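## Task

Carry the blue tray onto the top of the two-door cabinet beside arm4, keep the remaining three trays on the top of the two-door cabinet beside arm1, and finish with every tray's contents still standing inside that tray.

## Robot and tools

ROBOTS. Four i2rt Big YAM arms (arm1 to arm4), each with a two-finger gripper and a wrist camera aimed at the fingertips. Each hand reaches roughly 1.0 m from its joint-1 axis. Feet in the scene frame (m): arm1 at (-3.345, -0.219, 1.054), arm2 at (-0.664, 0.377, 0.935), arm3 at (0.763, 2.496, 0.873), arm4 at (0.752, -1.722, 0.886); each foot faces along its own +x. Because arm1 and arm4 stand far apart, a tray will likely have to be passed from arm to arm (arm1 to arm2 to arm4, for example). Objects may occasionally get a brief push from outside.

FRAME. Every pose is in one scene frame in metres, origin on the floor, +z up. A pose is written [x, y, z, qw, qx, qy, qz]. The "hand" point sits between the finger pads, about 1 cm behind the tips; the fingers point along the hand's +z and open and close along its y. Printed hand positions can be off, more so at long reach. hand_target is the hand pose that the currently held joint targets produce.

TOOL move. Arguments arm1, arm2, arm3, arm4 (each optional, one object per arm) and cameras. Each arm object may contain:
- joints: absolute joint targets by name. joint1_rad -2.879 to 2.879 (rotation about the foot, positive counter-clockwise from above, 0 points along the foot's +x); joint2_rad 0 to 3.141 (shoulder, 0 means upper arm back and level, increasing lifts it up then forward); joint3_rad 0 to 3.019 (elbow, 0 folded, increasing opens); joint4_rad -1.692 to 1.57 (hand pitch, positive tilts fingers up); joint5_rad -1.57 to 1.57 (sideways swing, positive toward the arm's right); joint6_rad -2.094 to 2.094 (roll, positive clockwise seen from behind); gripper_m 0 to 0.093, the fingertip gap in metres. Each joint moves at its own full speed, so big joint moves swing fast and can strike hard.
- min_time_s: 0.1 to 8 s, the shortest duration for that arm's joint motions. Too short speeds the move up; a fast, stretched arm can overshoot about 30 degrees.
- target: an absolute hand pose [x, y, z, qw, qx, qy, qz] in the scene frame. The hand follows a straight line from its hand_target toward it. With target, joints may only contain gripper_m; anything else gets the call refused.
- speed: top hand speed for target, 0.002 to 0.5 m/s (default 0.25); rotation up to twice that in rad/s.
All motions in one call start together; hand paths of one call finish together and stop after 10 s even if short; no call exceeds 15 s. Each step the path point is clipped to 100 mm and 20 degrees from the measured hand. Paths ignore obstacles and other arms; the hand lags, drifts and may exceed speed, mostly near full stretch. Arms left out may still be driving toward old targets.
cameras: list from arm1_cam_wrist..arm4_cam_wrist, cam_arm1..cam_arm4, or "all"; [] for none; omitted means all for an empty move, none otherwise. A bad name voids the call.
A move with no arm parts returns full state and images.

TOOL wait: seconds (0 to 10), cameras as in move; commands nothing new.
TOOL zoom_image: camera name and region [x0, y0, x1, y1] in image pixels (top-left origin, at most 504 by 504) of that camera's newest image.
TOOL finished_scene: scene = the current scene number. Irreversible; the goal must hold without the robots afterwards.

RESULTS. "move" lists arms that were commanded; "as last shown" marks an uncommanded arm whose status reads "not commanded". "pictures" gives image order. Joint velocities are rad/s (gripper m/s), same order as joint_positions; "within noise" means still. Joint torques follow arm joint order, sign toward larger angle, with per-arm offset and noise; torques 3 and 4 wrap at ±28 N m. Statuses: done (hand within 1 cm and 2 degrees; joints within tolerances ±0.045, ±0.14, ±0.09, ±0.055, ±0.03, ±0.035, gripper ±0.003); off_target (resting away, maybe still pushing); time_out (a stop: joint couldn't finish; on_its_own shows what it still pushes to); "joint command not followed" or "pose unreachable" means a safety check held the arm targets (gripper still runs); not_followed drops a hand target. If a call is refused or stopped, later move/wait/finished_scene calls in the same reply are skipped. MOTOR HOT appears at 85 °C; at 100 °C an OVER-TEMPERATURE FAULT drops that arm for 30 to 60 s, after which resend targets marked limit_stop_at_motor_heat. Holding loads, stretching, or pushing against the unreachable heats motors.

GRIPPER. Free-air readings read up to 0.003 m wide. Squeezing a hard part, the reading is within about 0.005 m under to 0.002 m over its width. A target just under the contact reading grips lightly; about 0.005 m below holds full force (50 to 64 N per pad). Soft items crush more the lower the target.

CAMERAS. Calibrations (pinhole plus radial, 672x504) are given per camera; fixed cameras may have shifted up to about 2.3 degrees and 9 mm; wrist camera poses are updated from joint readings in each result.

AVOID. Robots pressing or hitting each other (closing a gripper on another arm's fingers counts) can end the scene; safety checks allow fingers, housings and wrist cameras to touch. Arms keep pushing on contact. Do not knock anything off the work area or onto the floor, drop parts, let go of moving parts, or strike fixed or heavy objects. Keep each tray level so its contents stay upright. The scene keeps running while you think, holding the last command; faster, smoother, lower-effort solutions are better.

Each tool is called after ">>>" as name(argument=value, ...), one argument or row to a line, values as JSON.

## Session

>>> move(
)

Scene clock: 0.00 s.
Joint torques (N m): no reading
Motor temperatures (°C): arm1=[29 31 35 27 27 30 27] | arm2=[32 31 36 30 28 28 27] | arm3=[30 31 34 27 26 30 28] | arm4=[30 28 37 29 26 27 28]
Heat: arm1: hottest joint3_rad 35 °C; arm2: hottest joint3_rad 36 °C; arm3: hottest joint3_rad 34 °C; arm4: hottest joint3_rad 37 °C.
Joint velocities: within noise
arm1.joint_positions: joint1_rad=-0.617 joint2_rad=+0.645 joint3_rad=+1.418 joint4_rad=-1.620 joint5_rad=+0.017 joint6_rad=-0.727 gripper_m=+0.09396
arm1.joint_status: not commanded
arm1.hand: x=-3.5122 y=-0.1110 z=+1.5474 quat_wxyz=(+0.214, -0.932, -0.082, +0.281) (m; scene frame)
arm1.hand_target: x=-3.5117 y=-0.1113 z=+1.5576 quat_wxyz=(+0.221, -0.927, -0.081, +0.291) (m; scene frame)
arm1.hand_status: not commanded
arm2.joint_positions: joint1_rad=-0.739 joint2_rad=+0.622 joint3_rad=+1.415 joint4_rad=-1.193 joint5_rad=+0.010 joint6_rad=+0.602 gripper_m=+0.09396
arm2.joint_status: not commanded
arm2.hand: x=-0.8363 y=+0.5624 z=+1.5157 quat_wxyz=(-0.073, +0.628, -0.550, -0.545) (m; scene frame)
arm2.hand_target: x=-0.8342 y=+0.5599 z=+1.5249 quat_wxyz=(-0.074, +0.624, -0.547, -0.554) (m; scene frame)
arm2.hand_status: not commanded
arm3.joint_positions: joint1_rad=+0.571 joint2_rad=+0.631 joint3_rad=+1.447 joint4_rad=-1.461 joint5_rad=+0.147 joint6_rad=+0.795 gripper_m=+0.09396
arm3.joint_status: not commanded
arm3.hand: x=+0.8909 y=+2.6771 z=+1.4095 quat_wxyz=(-0.314, +0.093, -0.890, -0.316) (m; scene frame)
arm3.hand_target: x=+0.8898 y=+2.6751 z=+1.4176 quat_wxyz=(-0.319, +0.092, -0.886, -0.324) (m; scene frame)
arm3.hand_status: not commanded
arm4.joint_positions: joint1_rad=-0.559 joint2_rad=+0.633 joint3_rad=+1.377 joint4_rad=-1.198 joint5_rad=-0.205 joint6_rad=-0.427 gripper_m=+0.09396
arm4.joint_status: not commanded
arm4.hand: x=+0.9030 y=-1.9335 z=+1.4466 quat_wxyz=(-0.443, -0.222, -0.816, +0.299) (m; scene frame)
arm4.hand_target: x=+0.9016 y=-1.9308 z=+1.4599 quat_wxyz=(-0.451, -0.218, -0.809, +0.308) (m; scene frame)
arm4.hand_status: not commanded
pictures: arm1_cam_wrist, arm2_cam_wrist, arm3_cam_wrist, arm4_cam_wrist, cam_arm1, cam_arm2, cam_arm3, cam_arm4
camera_calibration:
arm1_cam_wrist: T_world_to_cam=[[-0.01514, 0.88976, 0.45617, -0.66139], [0.98803, 0.08337, -0.12982, 3.71854], [-0.15354, 0.44875, -0.88037, 0.96274]] pos_world=[-3.5362, -0.15356, 1.63202]
arm2_cam_wrist: T_world_to_cam=[[0.76659, 0.39627, -0.50528, 1.18564], [0.08009, -0.83974, -0.53706, 1.39258], [-0.63712, 0.37124, -0.67547, 0.37258]] pos_world=[-0.78305, 0.56125, 1.59864]
arm3_cam_wrist: T_world_to_cam=[[0.35862, -0.78325, -0.50785, 2.49173], [-0.92602, -0.22983, -0.29946, 1.90037], [0.11783, 0.57767, -0.80772, -0.42423]] pos_world=[0.91617, 2.63347, 1.49183]
arm4_cam_wrist: T_world_to_cam=[[-0.61585, -0.73203, 0.29131, -1.27844], [-0.73166, 0.39422, -0.55611, 2.26214], [0.29225, -0.55562, -0.77838, -0.1189]] pos_world=[0.90254, -1.89371, 1.53789]

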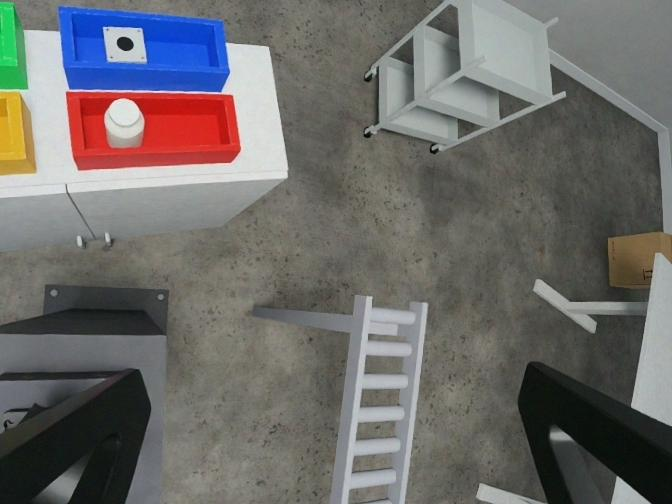

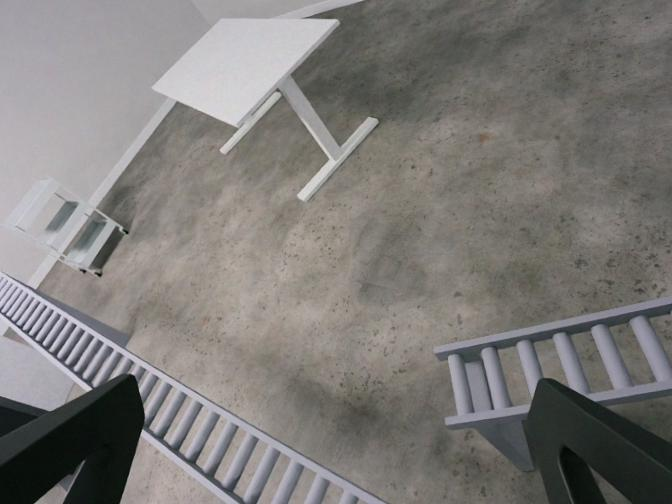

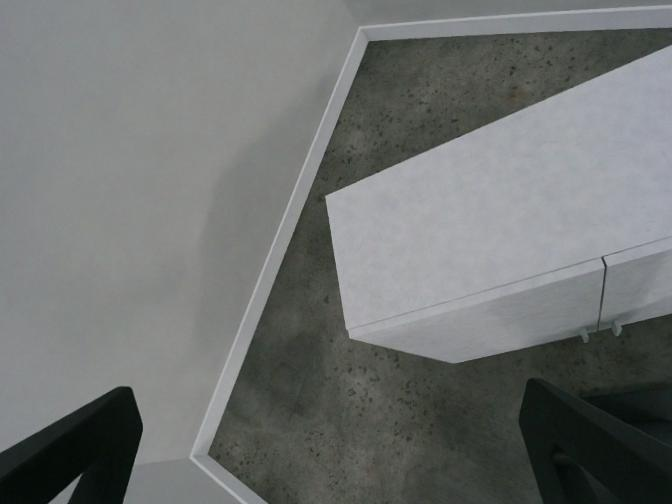

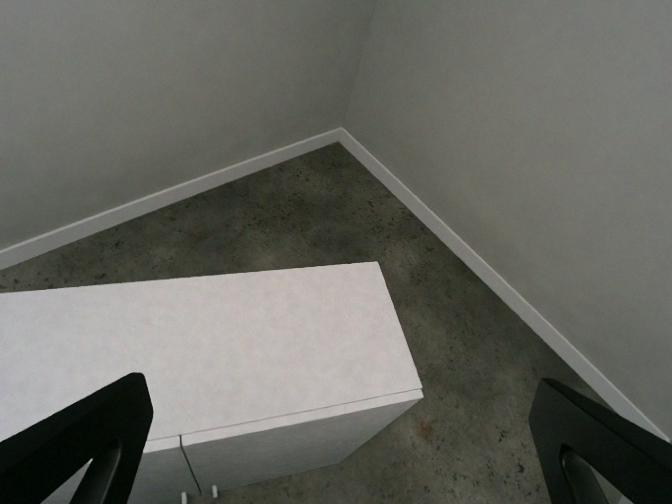

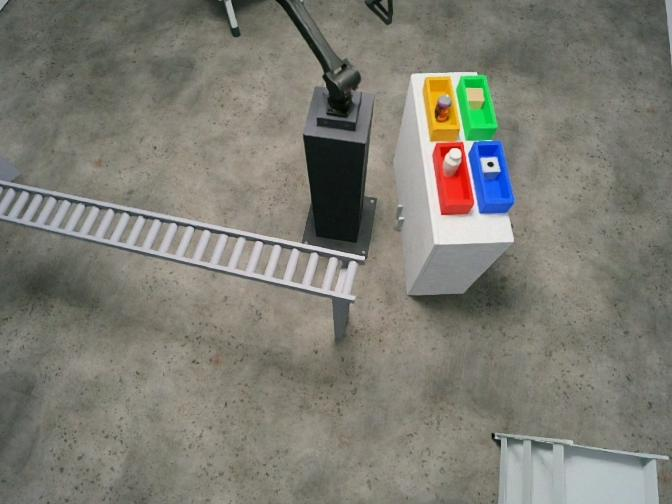

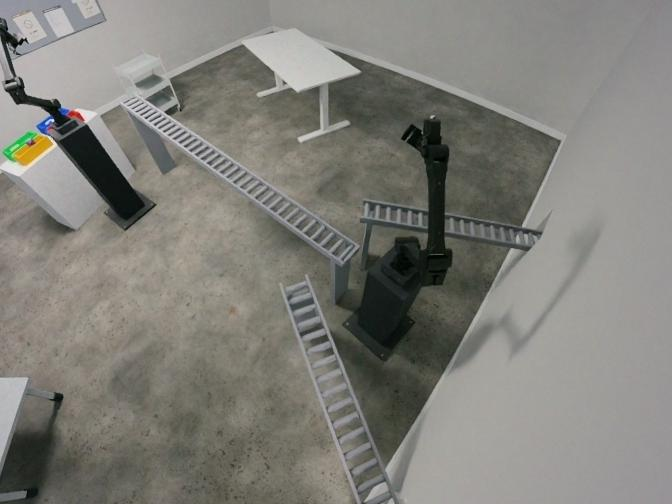

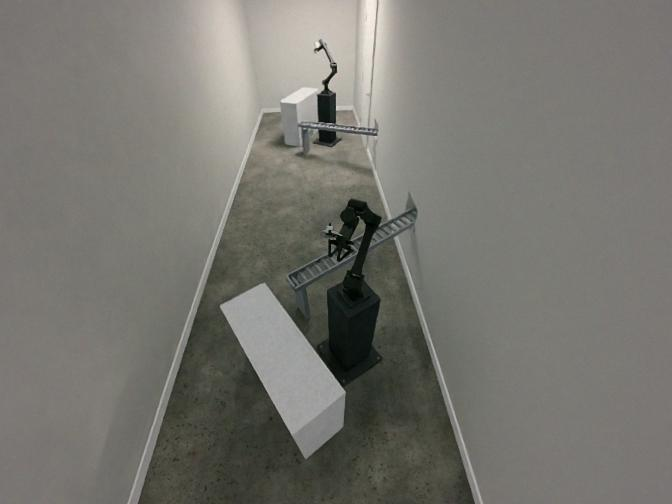

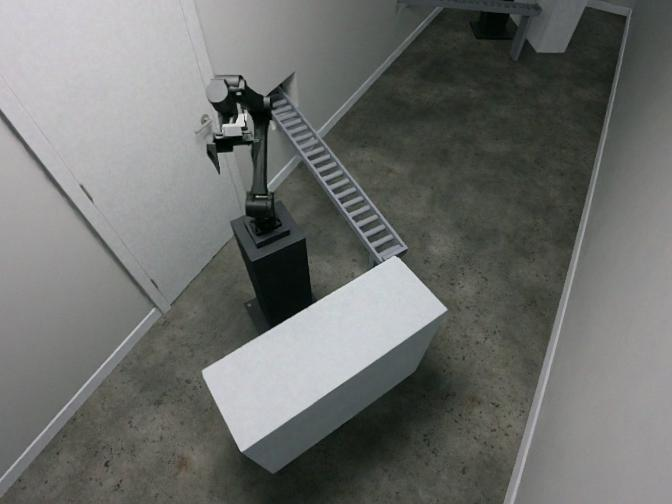

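>>> move(
  arm1={"target":[-3.97,-0.13,1.08,0,0.731,0.682,0],"speed":0.35,"joints":{"gripper_m":0.04}},
  cameras=["arm1_cam_wrist","cam_arm1"],
)

>>> zoom_image(
  camera="cam_arm1",
  region=[400, 60, 530, 240],
)

Scene clock: 14.67 s.
Joint torques (N m): arm1=[-0.09 -19.55 11.56 0.16 -0.06 -0.18] | arm2=[-0.67 2.43 11.07 2.24 -0.04 -0.08] | arm3=[0.44 2.26 8.29 1.91 0.09 -0.01] | arm4=[0.97 0.91 9.55 2.03 -0.12 -0.12]
Motor temperatures (°C): arm1=[29 30 37 27 27 30 27] | arm2=[32 31 40 30 28 28 27] | arm3=[30 31 35 27 26 30 28] | arm4=[30 28 39 29 26 27 28]
Heat: arm1: hottest joint3_rad 37 °C; arm2: hottest joint3_rad 40 °C; arm3: hottest joint3_rad 35 °C; arm4: hottest joint3_rad 39 °C.
move: arm1 off_target
Joint velocities: within noise
arm1.joint_positions: joint1_rad=-0.216 joint2_rad=+2.114 joint3_rad=+1.680 joint4_rad=-1.173 joint5_rad=+0.003 joint6_rad=-1.624 gripper_m=+0.04007
arm1.joint_status: all done
arm1.hand: x=-3.9518 y=-0.1301 z=+1.0653 quat_wxyz=(-0.015, -0.738, -0.674, -0.011)
arm1.hand_target: x=-3.9692 y=-0.1302 z=+1.0803 quat_wxyz=(+0.000, -0.731, -0.682, +0.000)
arm1.hand_status: off_target (0.023 m and 2.4 deg from the pose sent, 0.654 m and 85.0 deg at the start)
arm2, arm3, arm4: as last shown
arm1_cam_wrist: T_world_to_cam=[[-0.99513, 0.09716, -0.01674, -3.90314], [0.08111, 0.90332, 0.42123, 0.0276], [0.05605, 0.41782, -0.9068, 1.33186]] pos_world=[-3.96101, -0.20218, 1.13075]

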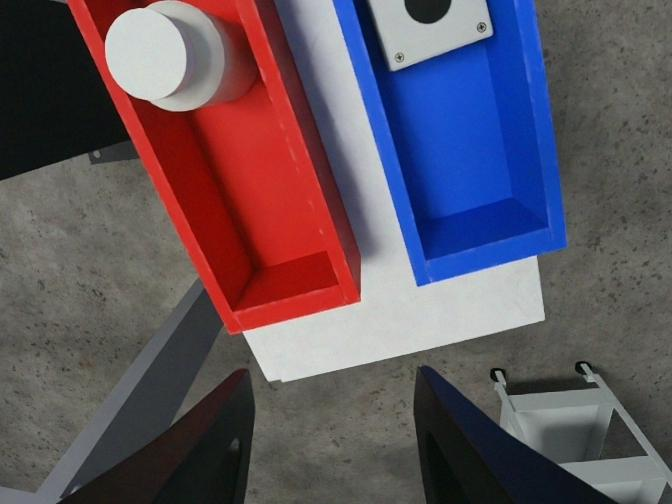

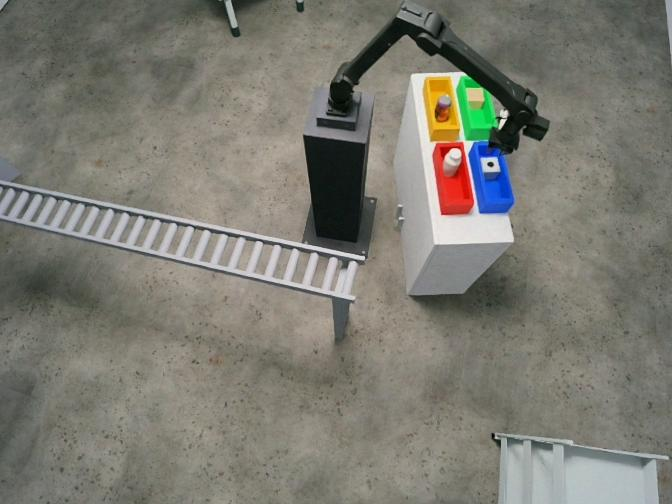

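Scaled by 2.800 from the camera's image (finer frame: 960x720).

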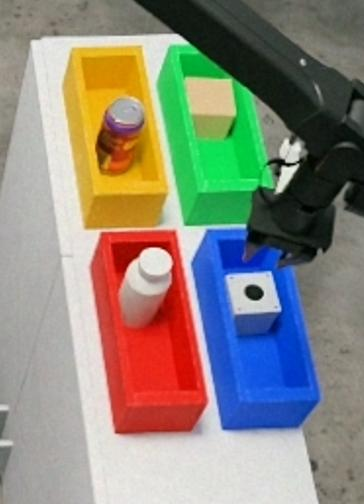

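>>> move(
  arm1={"target":[-4.010,-0.142,0.93,0,0.6225,0.7826,0],"speed":0.2,"joints":{"gripper_m":0.04}},
  cameras=["arm1_cam_wrist"],
)

Scene clock: 27.93 s.
Joint torques (N m): arm1=[0.26 -21.54 10.43 0.58 -0.13 -0.19] | arm2=[-0.79 2.49 11.06 2.21 -0.03 -0.08] | arm3=[0.44 2.14 8.25 1.89 0.09 0] | arm4=[0.85 1.03 9.54 2.04 -0.11 -0.13]
Motor temperatures (°C): arm1=[29 31 39 27 27 30 27] | arm2=[32 31 42 30 28 28 27] | arm3=[30 31 35 28 26 30 28] | arm4=[30 28 40 29 26 27 28]
Heat: arm1: hottest joint3_rad 39 °C; arm2: hottest joint3_rad 42 °C; arm3: hottest joint3_rad 35 °C; arm4: hottest joint3_rad 40 °C.
move: arm1 off_target
Joint velocities: within noise
arm1.joint_positions: joint1_rad=-0.192 joint2_rad=+2.404 joint3_rad=+1.785 joint4_rad=-0.996 joint5_rad=+0.005 joint6_rad=-1.895 gripper_m=+0.04007
arm1.joint_status: all done
arm1.hand: x=-3.9880 y=-0.1410 z=+0.9195 quat_wxyz=(-0.019, -0.631, -0.776, -0.012)
arm1.hand_target: x=-4.0091 y=-0.1423 z=+0.9305 quat_wxyz=(+0.000, -0.622, -0.783, +0.000)
arm1.hand_status: off_target (0.024 m and 2.9 deg from the pose sent, 0.148 m and 18.3 deg at the start)
arm2, arm3, arm4: as last shown
arm1_cam_wrist: T_world_to_cam=[[-0.98019, -0.19673, -0.02281, -3.9169], [-0.1885, 0.89143, 0.41208, -0.96673], [-0.06073, 0.40822, -0.91086, 0.74298]] pos_world=[-3.97643, -0.21208, 0.98577]

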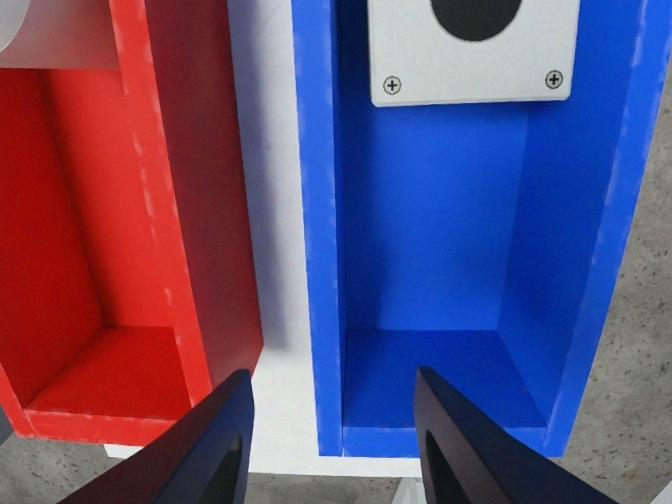

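>>> move(
  arm1={"target":[-4.003,-0.151,0.836,0,0.618,0.786,0],"speed":0.12,"joints":{"gripper_m":0.04}},
)

>>> move(
  arm1={"joints":{"gripper_m":0.003}},
  cameras=["arm1_cam_wrist"],
)

Scene clock: 37.03 s.
Joint torques (N m): arm1=[0.38 -21.83 9.37 0.69 -0.13 -0.18] | arm2=[-0.67 2.49 11.07 2.24 -0.03 -0.08] | arm3=[0.5 2.08 8.24 1.94 0.1 0] | arm4=[1.38 1.79 9.59 2 -0.12 -0.12]
Motor temperatures (°C): arm1=[29 31 40 27 27 30 27] | arm2=[32 31 43 30 28 28 27] | arm3=[30 31 35 28 26 30 28] | arm4=[30 27 41 29 26 27 28]
Heat: arm1: hottest joint3_rad 40 °C; arm2: hottest joint3_rad 43 °C; arm3: hottest joint3_rad 35 °C; arm4: hottest joint3_rad 41 °C.
move: arm1 off_target
Joint velocities: within noise
arm1.joint_positions: joint1_rad=-0.182 joint2_rad=+2.551 joint3_rad=+1.789 joint4_rad=-0.854 joint5_rad=+0.005 joint6_rad=-1.896 gripper_m=+0.04007
arm1.joint_status: all done
arm1.hand: x=-3.9802 y=-0.1489 z=+0.8276 quat_wxyz=(-0.019, -0.627, -0.779, -0.012)
arm1.hand_target: x=-4.0022 y=-0.1512 z=+0.8367 quat_wxyz=(+0.000, -0.618, -0.786, +0.000)
arm1.hand_status: off_target (0.024 m and 2.9 deg from the pose sent, 0.086 m and 3.2 deg at the start)
arm2, arm3, arm4: as last shown
pictures: none

Scene clock: 37.80 s.
Joint torques (N m): arm1=[0.26 -21.83 8.75 0.57 -0.06 -0.11] | arm2=[-0.73 2.43 11.06 2.24 -0.03 -0.08] | arm3=[0.62 2.14 8.23 1.85 0.09 -0.01] | arm4=[1.32 1.08 9.58 2.04 -0.11 -0.07]
Motor temperatures (°C): arm1=[29 31 40 27 27 30 27] | arm2=[32 31 43 30 28 28 27] | arm3=[30 31 35 28 26 30 28] | arm4=[30 27 41 29 26 27 28]
Heat: arm1: hottest joint3_rad 40 °C; arm2: hottest joint3_rad 43 °C; arm3: hottest joint3_rad 35 °C; arm4: hottest joint3_rad 41 °C.
move: arm1 off_target
Joint velocities: within noise
arm1.joint_positions: joint1_rad=-0.181 joint2_rad=+2.550 joint3_rad=+1.798 joint4_rad=-0.849 joint5_rad=+0.003 joint6_rad=-1.902 gripper_m=+0.01084
arm1.joint_status: gripper_m off_target (ended at +0.01086, target +0.00300)
arm1.hand: x=-3.9862 y=-0.1493 z=+0.8305 quat_wxyz=(-0.014, -0.624, -0.781, -0.008)
arm1.hand_target: x=-4.0021 y=-0.1512 z=+0.8366 quat_wxyz=(+0.000, -0.618, -0.786, +0.000)
arm1.hand_status: not commanded
arm2, arm3, arm4: as last shown
arm1_cam_wrist: T_world_to_cam=[[-0.97677, -0.21408, -0.00941, -3.91878], [-0.19868, 0.88828, 0.4141, -0.96511], [-0.0803, 0.40635, -0.91018, 0.58643]] pos_world=[-3.9724, -0.21996, 0.89655]

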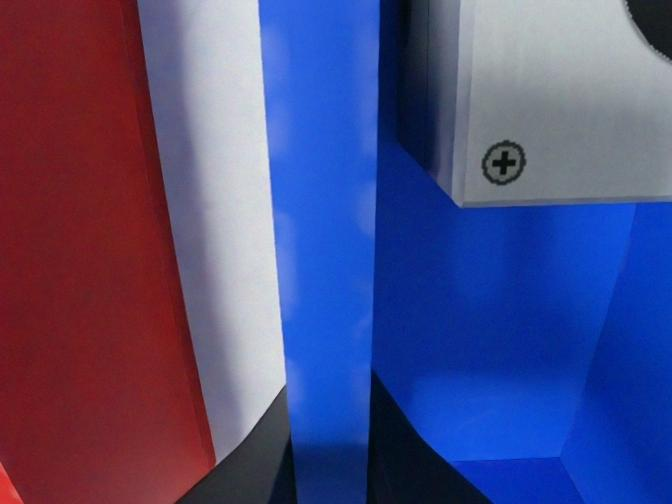

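>>> move(
  arm1={"target":[-3.995,-0.15,1.12,0,0.618,0.786,0],"speed":0.15,"joints":{"gripper_m":0.003}},
)

>>> move(
  arm1={"target":[-3.36,0.362,1.09,-0.03,0.999,-0.033,0.004],"speed":0.25,"joints":{"gripper_m":0.003}},
)

>>> move(
  arm1={"target":[-3.36,0.362,0.97,-0.03,0.999,-0.033,0.004],"speed":0.12,"joints":{"gripper_m":0.003}},
  cameras=["cam_arm1","arm1_cam_wrist"],
)

>>> zoom_image(
  camera="cam_arm1",
  region=[240, 200, 380, 320],
)

Scene clock: 49.77 s.
Joint torques (N m): arm1=[0.26 -25.82 13.64 -0.06 -0.48 -0.13] | arm2=[-0.62 2.43 11.08 2.25 -0.03 -0.08] | arm3=[0.56 2.2 8.25 1.91 0.08 -0.01] | arm4=[0.91 1.79 9.43 1.99 -0.06 -0.11]
Motor temperatures (°C): arm1=[29 33 40 27 27 30 27] | arm2=[32 31 45 30 28 28 26] | arm3=[30 31 36 28 26 30 28] | arm4=[30 27 42 29 26 27 28]
Heat: arm1: hottest joint3_rad 40 °C; arm2: hottest joint3_rad 45 °C; arm3: hottest joint3_rad 36 °C; arm4: hottest joint3_rad 42 °C.
move: arm1 off_target
Joint velocities: within noise
arm1.joint_positions: joint1_rad=-0.181 joint2_rad=+2.188 joint3_rad=+1.789 joint4_rad=-1.292 joint5_rad=+0.014 joint6_rad=-1.902 gripper_m=+0.01080
arm1.joint_status: gripper_m off_target (ended at +0.01080, target +0.00300)
arm1.hand: x=-3.9597 y=-0.1490 z=+1.0594 quat_wxyz=(-0.049, -0.622, -0.780, -0.036)
arm1.hand_target: x=-3.9905 y=-0.1505 z=+1.1207 quat_wxyz=(+0.000, -0.618, -0.786, +0.000)
arm1.hand_status: off_target (0.070 m and 7.0 deg from the pose sent, 0.290 m and 2.0 deg at the start; pose on its path clipped on 2 of 84 steps)
arm2, arm3, arm4: as last shown
pictures: none

Scene clock: 54.27 s.
Joint torques (N m): arm1=[-2.43 -18.14 16.55 2.8 0.22 1.17] | arm2=[-0.73 2.49 11.06 2.25 -0.04 -0.08] | arm3=[0.56 2.2 8.25 1.92 0.1 0] | arm4=[0.62 1.26 9.4 1.85 -0.08 -0.13]
Motor temperatures (°C): arm1=[29 33 41 27 27 30 28] | arm2=[32 31 45 30 28 28 26] | arm3=[30 31 36 28 26 30 28] | arm4=[30 27 42 29 26 27 28]
Heat: arm1: hottest joint3_rad 41 °C; arm2: hottest joint3_rad 45 °C; arm3: hottest joint3_rad 36 °C; arm4: hottest joint3_rad 42 °C.
move: arm1 off_target
Joint velocities: within noise
arm1.joint_positions: joint1_rad=-1.585 joint2_rad=+1.904 joint3_rad=+1.241 joint4_rad=-1.073 joint5_rad=-0.008 joint6_rad=-1.580 gripper_m=+0.01091
arm1.joint_status: gripper_m off_target (ended at +0.01091, target +0.00300)
arm1.hand: x=-3.3737 y=+0.2507 z=+1.0385 quat_wxyz=(-0.085, -0.996, -0.034, +0.002)
arm1.hand_target: x=-3.3613 y=+0.3301 z=+1.0899 quat_wxyz=(+0.030, -0.999, +0.032, +0.001)
arm1.hand_status: off_target (0.123 m and 15.3 deg from the pose sent, 0.788 m and 107.0 deg at the start; pose on its path clipped on 26 of 135 steps)
arm2, arm3, arm4: as last shown
pictures: none

Scene clock: 56.83 s.
Joint torques (N m): arm1=[-1.38 -18.84 11.73 5.48 -0.01 0.02] | arm2=[-0.67 2.49 11.06 2.24 -0.03 -0.08] | arm3=[0.5 1.9 8.21 1.91 0.1 0] | arm4=[0.91 1.49 9.43 1.98 -0.08 -0.09]
Motor temperatures (°C): arm1=[29 33 41 27 27 30 28] | arm2=[32 31 45 30 28 28 26] | arm3=[30 31 36 28 26 30 28] | arm4=[30 27 43 29 26 27 28]
Heat: arm1: hottest joint3_rad 41 °C; arm2: hottest joint3_rad 45 °C; arm3: hottest joint3_rad 36 °C; arm4: hottest joint3_rad 43 °C.
move: arm1 off_target
Joint velocities: within noise
arm1.joint_positions: joint1_rad=-1.595 joint2_rad=+2.055 joint3_rad=+1.154 joint4_rad=-0.883 joint5_rad=+0.010 joint6_rad=-1.474 gripper_m=+0.01093
arm1.joint_status: gripper_m off_target (ended at +0.01092, target +0.00300)
arm1.hand: x=-3.3643 y=+0.2231 z=+0.9443 quat_wxyz=(-0.109, -0.994, +0.023, -0.013)
arm1.hand_target: x=-3.3605 y=+0.3131 z=+0.9775 quat_wxyz=(+0.027, -0.999, +0.033, -0.005)
arm1.hand_status: off_target (0.141 m and 16.0 deg from the pose sent, 0.131 m and 15.3 deg at the start; pose on its path clipped on 59 of 77 steps)
arm2, arm3, arm4: as last shown
pictures: arm1_cam_wrist, cam_arm1
arm1_cam_wrist: T_world_to_cam=[[0.05585, 0.97909, -0.19561, 0.15311], [0.89441, 0.038, 0.44562, 2.61801], [0.44374, -0.19984, -0.87359, 2.45236]] pos_world=[-3.43834, 0.24068, 1.00566]

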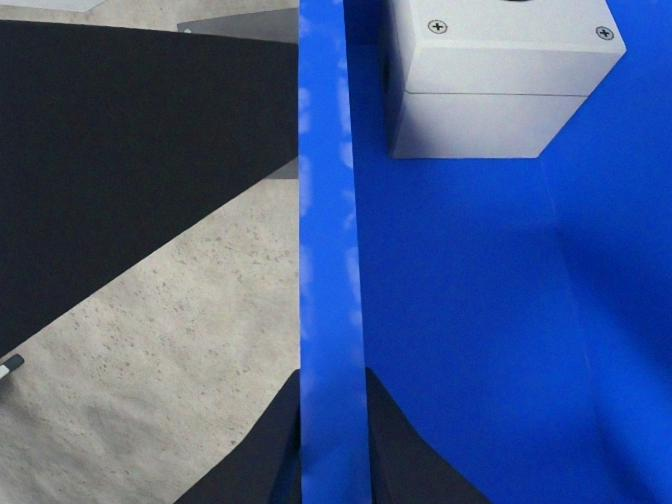

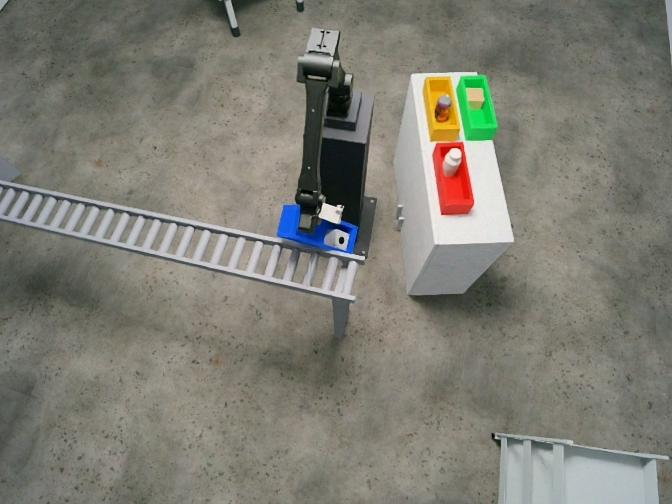

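Scaled by 3.600 from the camera's image (finer frame: 960x720).

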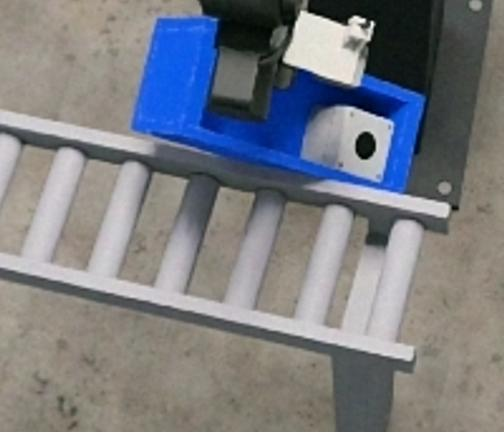

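>>> move(
  arm1={"target":[-3.36,0.24,1.14,0,0.999,-0.033,0],"speed":0.12,"joints":{"gripper_m":0.003}},
  cameras=["cam_arm1","arm1_cam_wrist"],
)

>>> zoom_image(
  camera="cam_arm1",
  region=[240, 160, 380, 280],
)

Scene clock: 63.97 s.
Joint torques (N m): arm1=[-0.85 -16.91 11.28 0.17 -0.57 0.02] | arm2=[-0.67 2.55 11.04 2.22 -0.04 -0.08] | arm3=[0.44 2.2 8.23 1.94 0.08 0] | arm4=[0.44 0.62 9.58 2.03 -0.11 -0.12]
Motor temperatures (°C): arm1=[29 34 41 28 27 30 28] | arm2=[32 31 45 30 28 28 26] | arm3=[30 31 36 28 26 30 28] | arm4=[30 27 43 29 26 27 28]
Heat: arm1: hottest joint3_rad 41 °C; arm2: hottest joint3_rad 45 °C; arm3: hottest joint3_rad 36 °C; arm4: hottest joint3_rad 43 °C.
move: arm1 off_target
Joint velocities: within noise
arm1.joint_positions: joint1_rad=-1.602 joint2_rad=+1.677 joint3_rad=+1.122 joint4_rad=-1.103 joint5_rad=+0.011 joint6_rad=-1.474 gripper_m=+0.01082
arm1.joint_status: gripper_m off_target (ended at +0.01082, target +0.00300)
arm1.hand: x=-3.3605 y=+0.2139 z=+1.1037 quat_wxyz=(-0.046, -0.999, +0.027, -0.009)
arm1.hand_target: x=-3.3598 y=+0.2381 z=+1.1402 quat_wxyz=(+0.000, -0.999, +0.033, +0.000)
arm1.hand_status: off_target (0.045 m and 5.4 deg from the pose sent, 0.196 m and 12.6 deg at the start; pose on its path clipped on 5 of 67 steps)
arm2.joint_positions: joint1_rad=-0.739 joint2_rad=+0.622 joint3_rad=+1.415 joint4_rad=-1.193 joint5_rad=+0.010 joint6_rad=+0.602 gripper_m=+0.09396
arm2.joint_status: not commanded
arm2.hand: x=-0.8363 y=+0.5624 z=+1.5157 quat_wxyz=(-0.073, +0.628, -0.550, -0.545)
arm2.hand_target: x=-0.8342 y=+0.5599 z=+1.5249 quat_wxyz=(-0.074, +0.624, -0.547, -0.554)
arm2.hand_status: not commanded
arm3.joint_positions: joint1_rad=+0.571 joint2_rad=+0.631 joint3_rad=+1.447 joint4_rad=-1.461 joint5_rad=+0.147 joint6_rad=+0.795 gripper_m=+0.09396
arm3.joint_status: not commanded
arm3.hand: x=+0.8909 y=+2.6771 z=+1.4095 quat_wxyz=(-0.314, +0.093, -0.890, -0.316)
arm3.hand_target: x=+0.8898 y=+2.6751 z=+1.4176 quat_wxyz=(-0.319, +0.092, -0.886, -0.324)
arm3.hand_status: not commanded
arm4.joint_positions: joint1_rad=-0.559 joint2_rad=+0.633 joint3_rad=+1.377 joint4_rad=-1.198 joint5_rad=-0.205 joint6_rad=-0.427 gripper_m=+0.09396
arm4.joint_status: not commanded
arm4.hand: x=+0.9030 y=-1.9335 z=+1.4466 quat_wxyz=(-0.443, -0.222, -0.816, +0.299)
arm4.hand_target: x=+0.9016 y=-1.9308 z=+1.4599 quat_wxyz=(-0.451, -0.218, -0.809, +0.308)
arm4.hand_status: not commanded
pictures: arm1_cam_wrist, cam_arm1
arm1_cam_wrist: T_world_to_cam=[[0.06269, 0.9955, -0.07109, 0.07513], [0.89646, -0.02485, 0.44242, 2.56778], [0.43866, -0.09147, -0.89398, 2.57036]] pos_world=[-3.43415, 0.22413, 1.16716]

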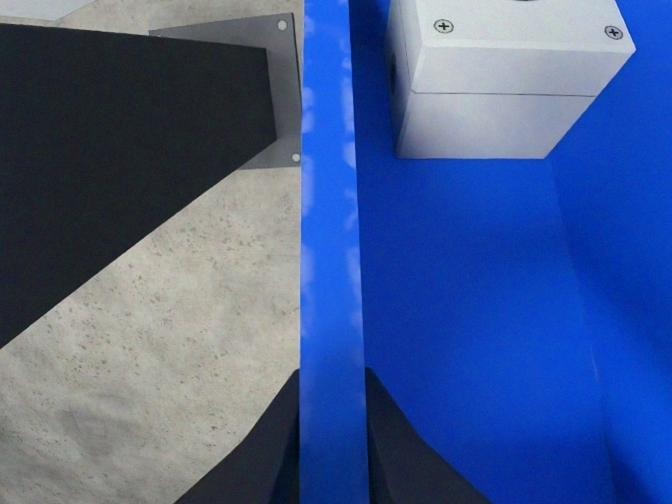

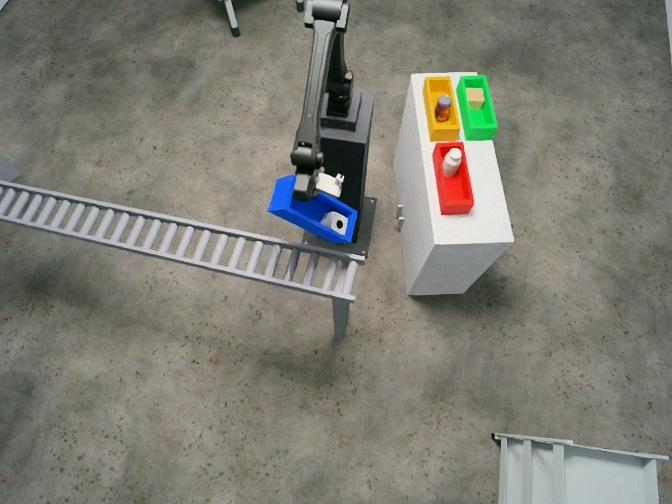

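Scaled by 3.600 from the camera's image (finer frame: 960x720).

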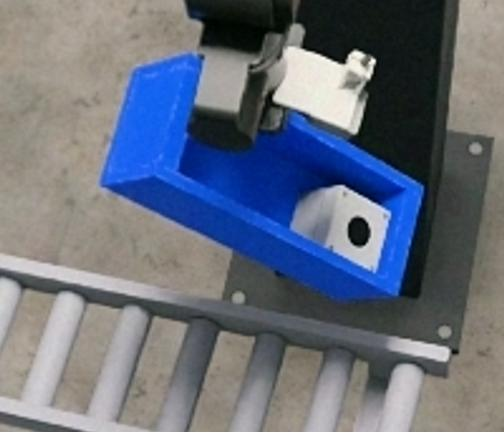

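>>> move(
  arm1={"target":[-3.36,0.368,1.13,-0.035,0.999,-0.033,0.004],"speed":0.12,"joints":{"gripper_m":0.001}},
  cameras=["cam_arm1"],
)

>>> zoom_image(
  camera="cam_arm1",
  region=[240, 180, 380, 320],
)

Scene clock: 74.33 s.
Joint torques (N m): arm1=[-0.91 -19.43 13.9 0.34 -0.29 -0.03] | arm2=[-0.67 2.49 11.06 2.22 -0.04 -0.09] | arm3=[0.56 2.26 8.24 1.92 0.09 0] | arm4=[1.14 1.14 9.36 2.18 -0.08 -0.1]
Motor temperatures (°C): arm1=[29 34 41 27 27 30 28] | arm2=[32 31 46 30 28 28 26] | arm3=[30 31 37 28 26 30 28] | arm4=[30 27 44 29 26 27 28]
Heat: arm1: hottest joint3_rad 41 °C; arm2: hottest joint3_rad 46 °C; arm3: hottest joint3_rad 37 °C; arm4: hottest joint3_rad 44 °C.
move: arm1 off_target
Joint velocities: within noise
arm1.joint_positions: joint1_rad=-1.606 joint2_rad=+1.927 joint3_rad=+1.448 joint4_rad=-1.118 joint5_rad=+0.017 joint6_rad=-1.474 gripper_m=+0.01082
arm1.joint_status: gripper_m off_target (ended at +0.01082, target +0.00100)
arm1.hand: x=-3.3626 y=+0.3311 z=+1.0893 quat_wxyz=(-0.015, -0.999, +0.029, -0.009)
arm1.hand_target: x=-3.3598 y=+0.3646 z=+1.1312 quat_wxyz=(+0.035, -0.999, +0.033, -0.004)
arm1.hand_status: off_target (0.055 m and 5.8 deg from the pose sent, 0.156 m and 9.3 deg at the start)
arm2, arm3, arm4: as last shown

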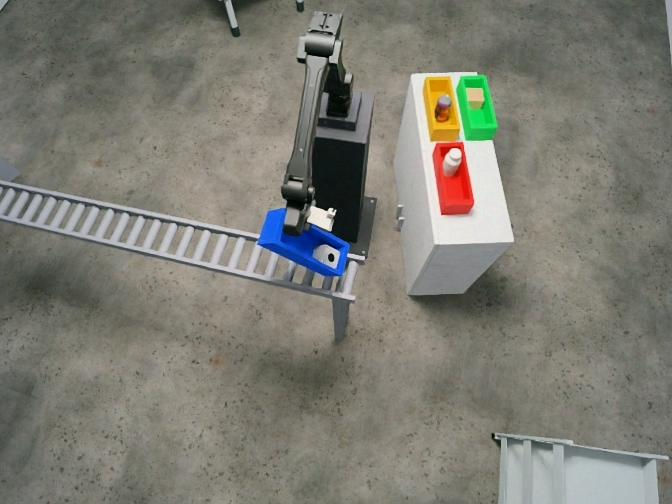

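Scaled by 3.600 from the camera's image (finer frame: 960x720).

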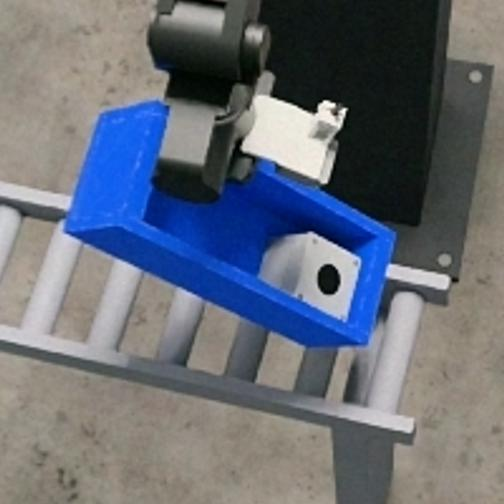

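>>> move(
  arm1={"target":[-3.36,0.362,1.02,-0.035,0.999,-0.035,0.004],"speed":0.12,"joints":{"gripper_m":0.001}},
  cameras=["cam_arm1"],
)

>>> zoom_image(
  camera="cam_arm1",
  region=[240, 180, 380, 320],
)

Scene clock: 80.83 s.
Joint torques (N m): arm1=[1.32 -19.19 7.31 1.32 -1.09 -0.02] | arm2=[-0.62 2.49 11.07 2.22 -0.04 -0.09] | arm3=[0.56 2.14 8.25 1.91 0.1 -0.03] | arm4=[0.5 1.14 9.42 2.04 -0.05 -0.09]
Motor temperatures (°C): arm1=[29 34 42 27 27 30 28] | arm2=[32 31 46 30 28 28 26] | arm3=[30 31 37 28 26 30 28] | arm4=[30 27 44 29 26 27 28]
Heat: arm1: hottest joint3_rad 42 °C; arm2: hottest joint3_rad 46 °C; arm3: hottest joint3_rad 37 °C; arm4: hottest joint3_rad 44 °C.
move: arm1 off_target
Joint velocities: within noise
arm1.joint_positions: joint1_rad=-1.635 joint2_rad=+2.048 joint3_rad=+1.405 joint4_rad=-0.897 joint5_rad=+0.037 joint6_rad=-1.470 gripper_m=+0.01080
arm1.joint_status: gripper_m off_target (ended at +0.01080, target +0.00100)
arm1.hand: x=-3.3428 y=+0.3502 z=+1.0101 quat_wxyz=(+0.013, -0.999, +0.046, -0.018)
arm1.hand_target: x=-3.3599 y=+0.3616 z=+1.0203 quat_wxyz=(+0.035, -0.999, +0.035, -0.004)
arm1.hand_status: off_target (0.023 m and 3.2 deg from the pose sent, 0.076 m and 5.8 deg at the start)
arm2, arm3, arm4: as last shown

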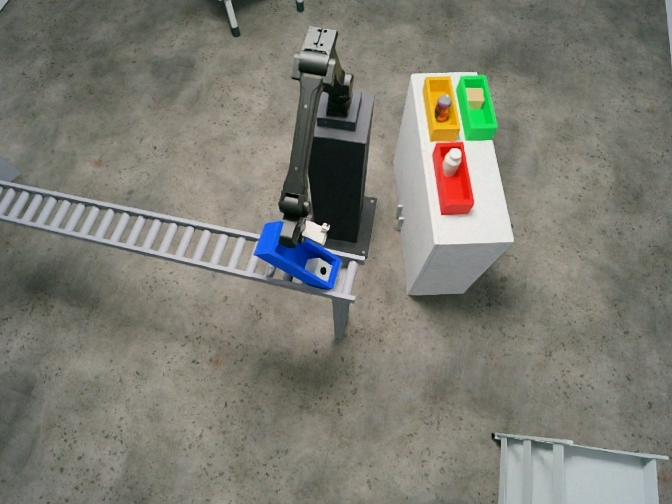

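Scaled by 3.600 from the camera's image (finer frame: 960x720).

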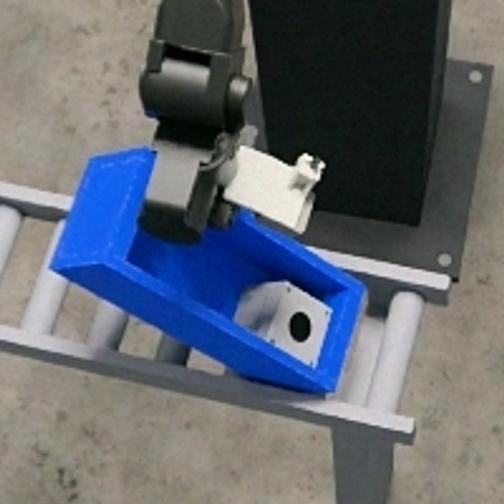

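>>> move(
  arm1={"target":[-3.36,0.35,1.08,-0.03,0.999,-0.022,0.004],"speed":0.12,"joints":{"gripper_m":0.001}},
)

>>> move(
  arm1={"target":[-3.36,0.345,1.00,-0.03,0.999,-0.02,0.004],"speed":0.08,"joints":{"gripper_m":0.001}},
  cameras=["cam_arm1"],
)

>>> zoom_image(
  camera="cam_arm1",
  region=[240, 180, 380, 320],
)

Scene clock: 87.57 s.
Joint torques (N m): arm1=[0.15 -22.24 8.42 0.06 -0.49 -0.27] | arm2=[-0.79 2.49 11.06 2.22 -0.03 -0.08] | arm3=[0.5 2.2 8.23 1.95 0.09 0] | arm4=[1.49 1.03 9.47 2.19 -0.1 -0.11]
Motor temperatures (°C): arm1=[29 34 42 27 28 30 28] | arm2=[32 31 46 30 28 28 26] | arm3=[30 31 37 28 26 30 28] | arm4=[30 27 44 29 26 27 28]
Heat: arm1: hottest joint3_rad 42 °C; arm2: hottest joint3_rad 46 °C; arm3: hottest joint3_rad 37 °C; arm4: hottest joint3_rad 44 °C.
move: arm1 off_target
Joint velocities: within noise
arm1.joint_positions: joint1_rad=-1.619 joint2_rad=+1.983 joint3_rad=+1.401 joint4_rad=-0.985 joint5_rad=+0.021 joint6_rad=-1.473 gripper_m=+0.01080
arm1.joint_status: gripper_m off_target (ended at +0.01079, target +0.00100)
arm1.hand: x=-3.3544 y=+0.3370 z=+1.0439 quat_wxyz=(+0.000, -0.999, +0.037, -0.010)
arm1.hand_target: x=-3.3599 y=+0.3492 z=+1.0794 quat_wxyz=(+0.030, -0.999, +0.022, -0.004)
arm1.hand_status: off_target (0.039 m and 3.9 deg from the pose sent, 0.072 m and 3.7 deg at the start)
arm2, arm3, arm4: as last shown
pictures: none

Scene clock: 89.10 s.
Joint torques (N m): arm1=[2.2 -16.97 6.8 1.69 -1.39 -0.11] | arm2=[-0.67 2.49 11.06 2.22 -0.03 -0.08] | arm3=[0.5 2.37 8.25 1.91 0.09 -0.01] | arm4=[1.32 1.9 9.57 2.1 -0.13 -0.1]
Motor temperatures (°C): arm1=[29 34 42 27 28 30 28] | arm2=[32 31 46 30 28 28 26] | arm3=[30 31 37 28 26 30 28] | arm4=[30 27 44 29 26 27 28]
Heat: arm1: hottest joint3_rad 42 °C; arm2: hottest joint3_rad 46 °C; arm3: hottest joint3_rad 37 °C; arm4: hottest joint3_rad 44 °C.
move: arm1 off_target
Joint velocities: within noise
arm1.joint_positions: joint1_rad=-1.647 joint2_rad=+2.029 joint3_rad=+1.344 joint4_rad=-0.854 joint5_rad=+0.043 joint6_rad=-1.492 gripper_m=+0.01079
arm1.joint_status: gripper_m off_target (ended at +0.01079, target +0.00100)
arm1.hand: x=-3.3355 y=+0.3350 z=+1.0021 quat_wxyz=(+0.014, -0.999, +0.041, -0.021)
arm1.hand_target: x=-3.3597 y=+0.3441 z=+1.0006 quat_wxyz=(+0.030, -0.999, +0.020, -0.004)
arm1.hand_status: off_target (0.027 m and 3.6 deg from the pose sent, 0.045 m and 4.0 deg at the start)
arm2, arm3, arm4: as last shown

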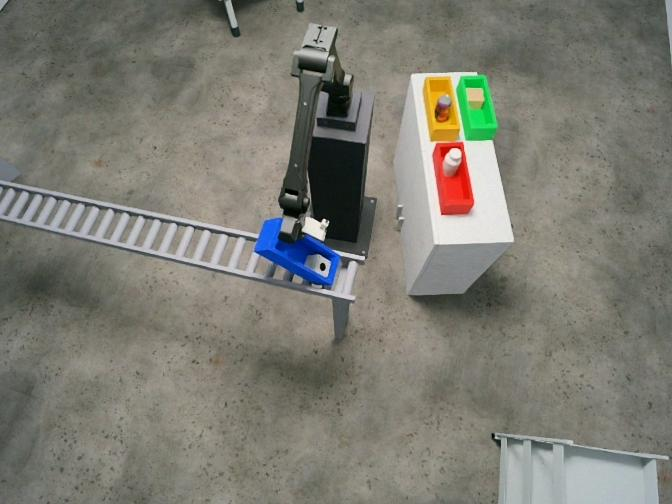

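Scaled by 3.600 from the camera's image (finer frame: 960x720).

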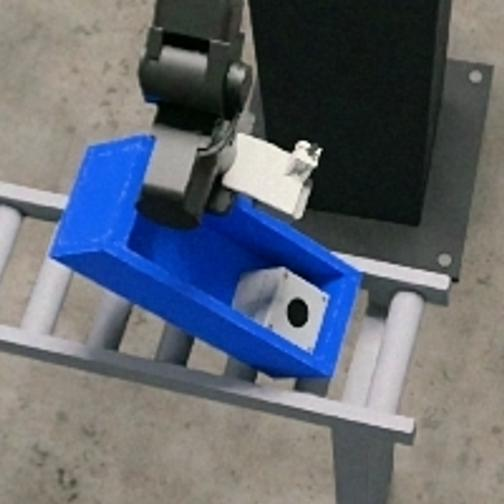

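>>> move(
  arm1={"target":[-3.345,0.347,0.94,-0.03,0.999,-0.022,0.004],"speed":0.07,"joints":{"gripper_m":0.003}},
  cameras=["cam_arm1"],
)

>>> zoom_image(
  camera="cam_arm1",
  region=[240, 180, 380, 320],
)

Scene clock: 94.87 s.
Joint torques (N m): arm1=[4.13 -12.16 6.04 2.86 -1.3 0.27] | arm2=[-0.73 2.55 11.07 2.25 -0.03 -0.09] | arm3=[0.38 2.08 8.24 1.94 0.1 -0.01] | arm4=[0.85 0.91 9.54 2.26 -0.1 -0.06]
Motor temperatures (°C): arm1=[29 34 41 27 28 30 29] | arm2=[32 31 46 30 28 28 26] | arm3=[30 31 37 28 26 30 28] | arm4=[30 27 44 29 26 27 28]
Heat: arm1: hottest joint3_rad 41 °C; arm2: hottest joint3_rad 46 °C; arm3: hottest joint3_rad 37 °C; arm4: hottest joint3_rad 44 °C.
move: arm1 off_target
Joint velocities: within noise
arm1.joint_positions: joint1_rad=-1.701 joint2_rad=+2.072 joint3_rad=+1.332 joint4_rad=-0.769 joint5_rad=+0.039 joint6_rad=-1.550 gripper_m=+0.01079
arm1.joint_status: gripper_m off_target (ended at +0.01080, target +0.00300)
arm1.hand: x=-3.3055 y=+0.3403 z=+0.9764 quat_wxyz=(+0.028, -0.999, +0.040, -0.020)
arm1.hand_target: x=-3.3437 y=+0.3426 z=+0.9430 quat_wxyz=(+0.029, -0.999, +0.022, -0.004)
arm1.hand_status: off_target (0.054 m and 2.8 deg from the pose sent, 0.064 m and 3.4 deg at the start)
arm2, arm3, arm4: as last shown

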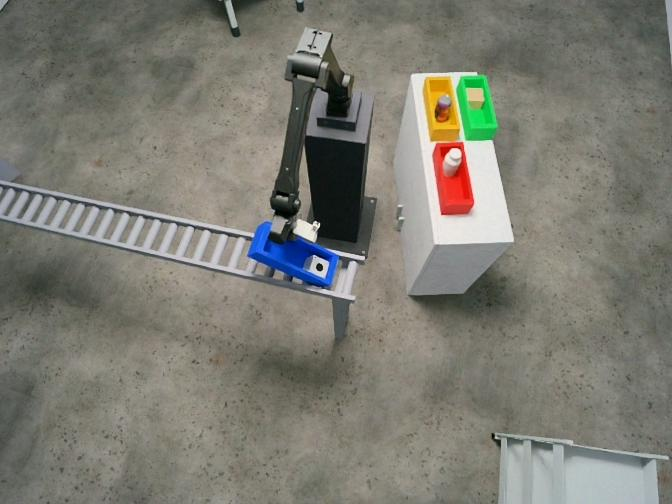

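Scaled by 3.600 from the camera's image (finer frame: 960x720).

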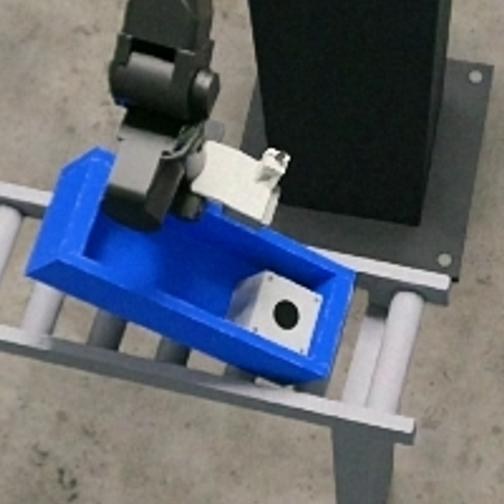

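Works: levelling. Continue, following in x.

>>> move(
  arm1={"target":[-3.30,0.35,0.895,-0.03,0.999,-0.03,0.004],"speed":0.07,"joints":{"gripper_m":0.003}},
  cameras=["cam_arm1","arm1_cam_wrist"],
)

>>> zoom_image(
  camera="cam_arm1",
  region=[240, 180, 380, 320],
)

Scene clock: 100.80 s.
Joint torques (N m): arm1=[-0.38 -16.26 7.65 0.88 -0.21 0.09] | arm2=[-0.73 2.49 11.06 2.24 -0.04 -0.08] | arm3=[0.38 2.37 8.23 1.89 0.11 -0.02] | arm4=[1.26 0.73 9.32 1.92 -0.09 -0.13]
Motor temperatures (°C): arm1=[29 34 41 27 29 30 29] | arm2=[32 31 47 30 28 28 26] | arm3=[30 31 37 28 26 30 28] | arm4=[30 27 45 29 26 27 28]
Heat: arm1: hottest joint3_rad 41 °C; arm2: hottest joint3_rad 47 °C; arm3: hottest joint3_rad 37 °C; arm4: hottest joint3_rad 45 °C.
move: arm1 off_target
Joint velocities: within noise
arm1.joint_positions: joint1_rad=-1.719 joint2_rad=+2.218 joint3_rad=+1.338 joint4_rad=-0.637 joint5_rad=+0.006 joint6_rad=-1.595 gripper_m=+0.01080
arm1.joint_status: gripper_m off_target (ended at +0.01079, target +0.00300)
arm1.hand: x=-3.3011 y=+0.3397 z=+0.9010 quat_wxyz=(+0.024, -0.999, +0.026, -0.004)
arm1.hand_target: x=-3.3000 y=+0.3497 z=+0.8953 quat_wxyz=(+0.030, -0.999, +0.030, -0.004)
arm1.hand_status: off_target (0.012 m and 0.9 deg from the pose sent, 0.082 m and 2.2 deg at the start)
arm2, arm3, arm4: as last shown
pictures: arm1_cam_wrist, cam_arm1
arm1_cam_wrist: T_world_to_cam=[[0.05798, 0.99601, 0.06781, -0.20915], [0.89876, -0.08164, 0.43076, 2.64472], [0.43458, 0.03597, -0.89991, 2.32313]] pos_world=[-3.37444, 0.34068, 0.96555]

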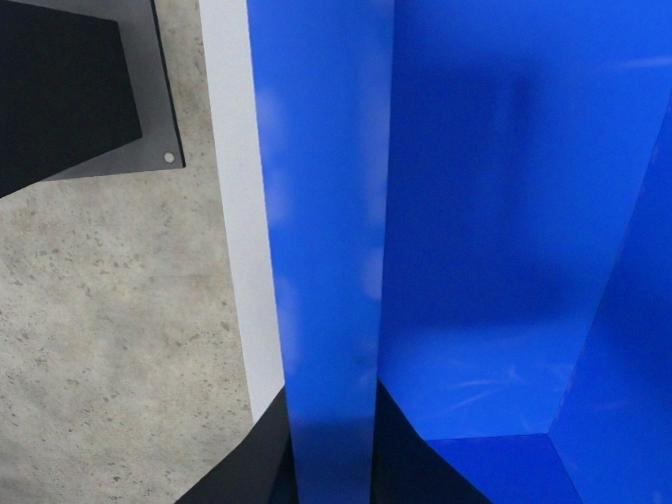

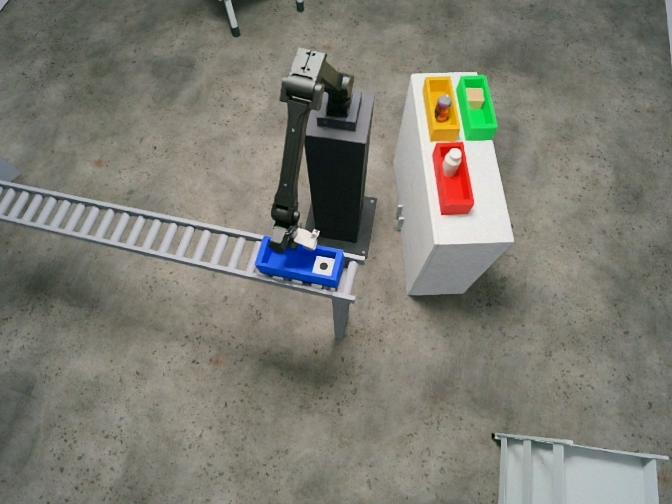

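Scaled by 3.600 from the camera's image (finer frame: 960x720).

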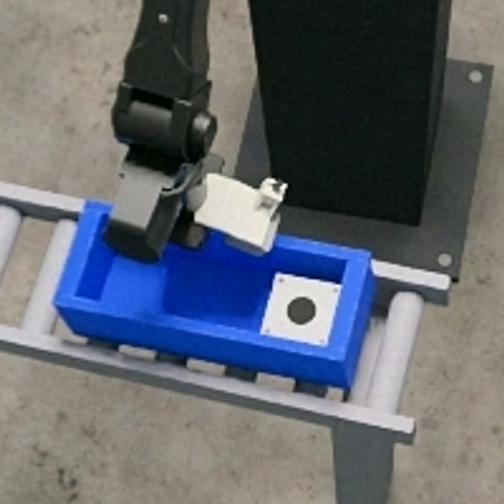

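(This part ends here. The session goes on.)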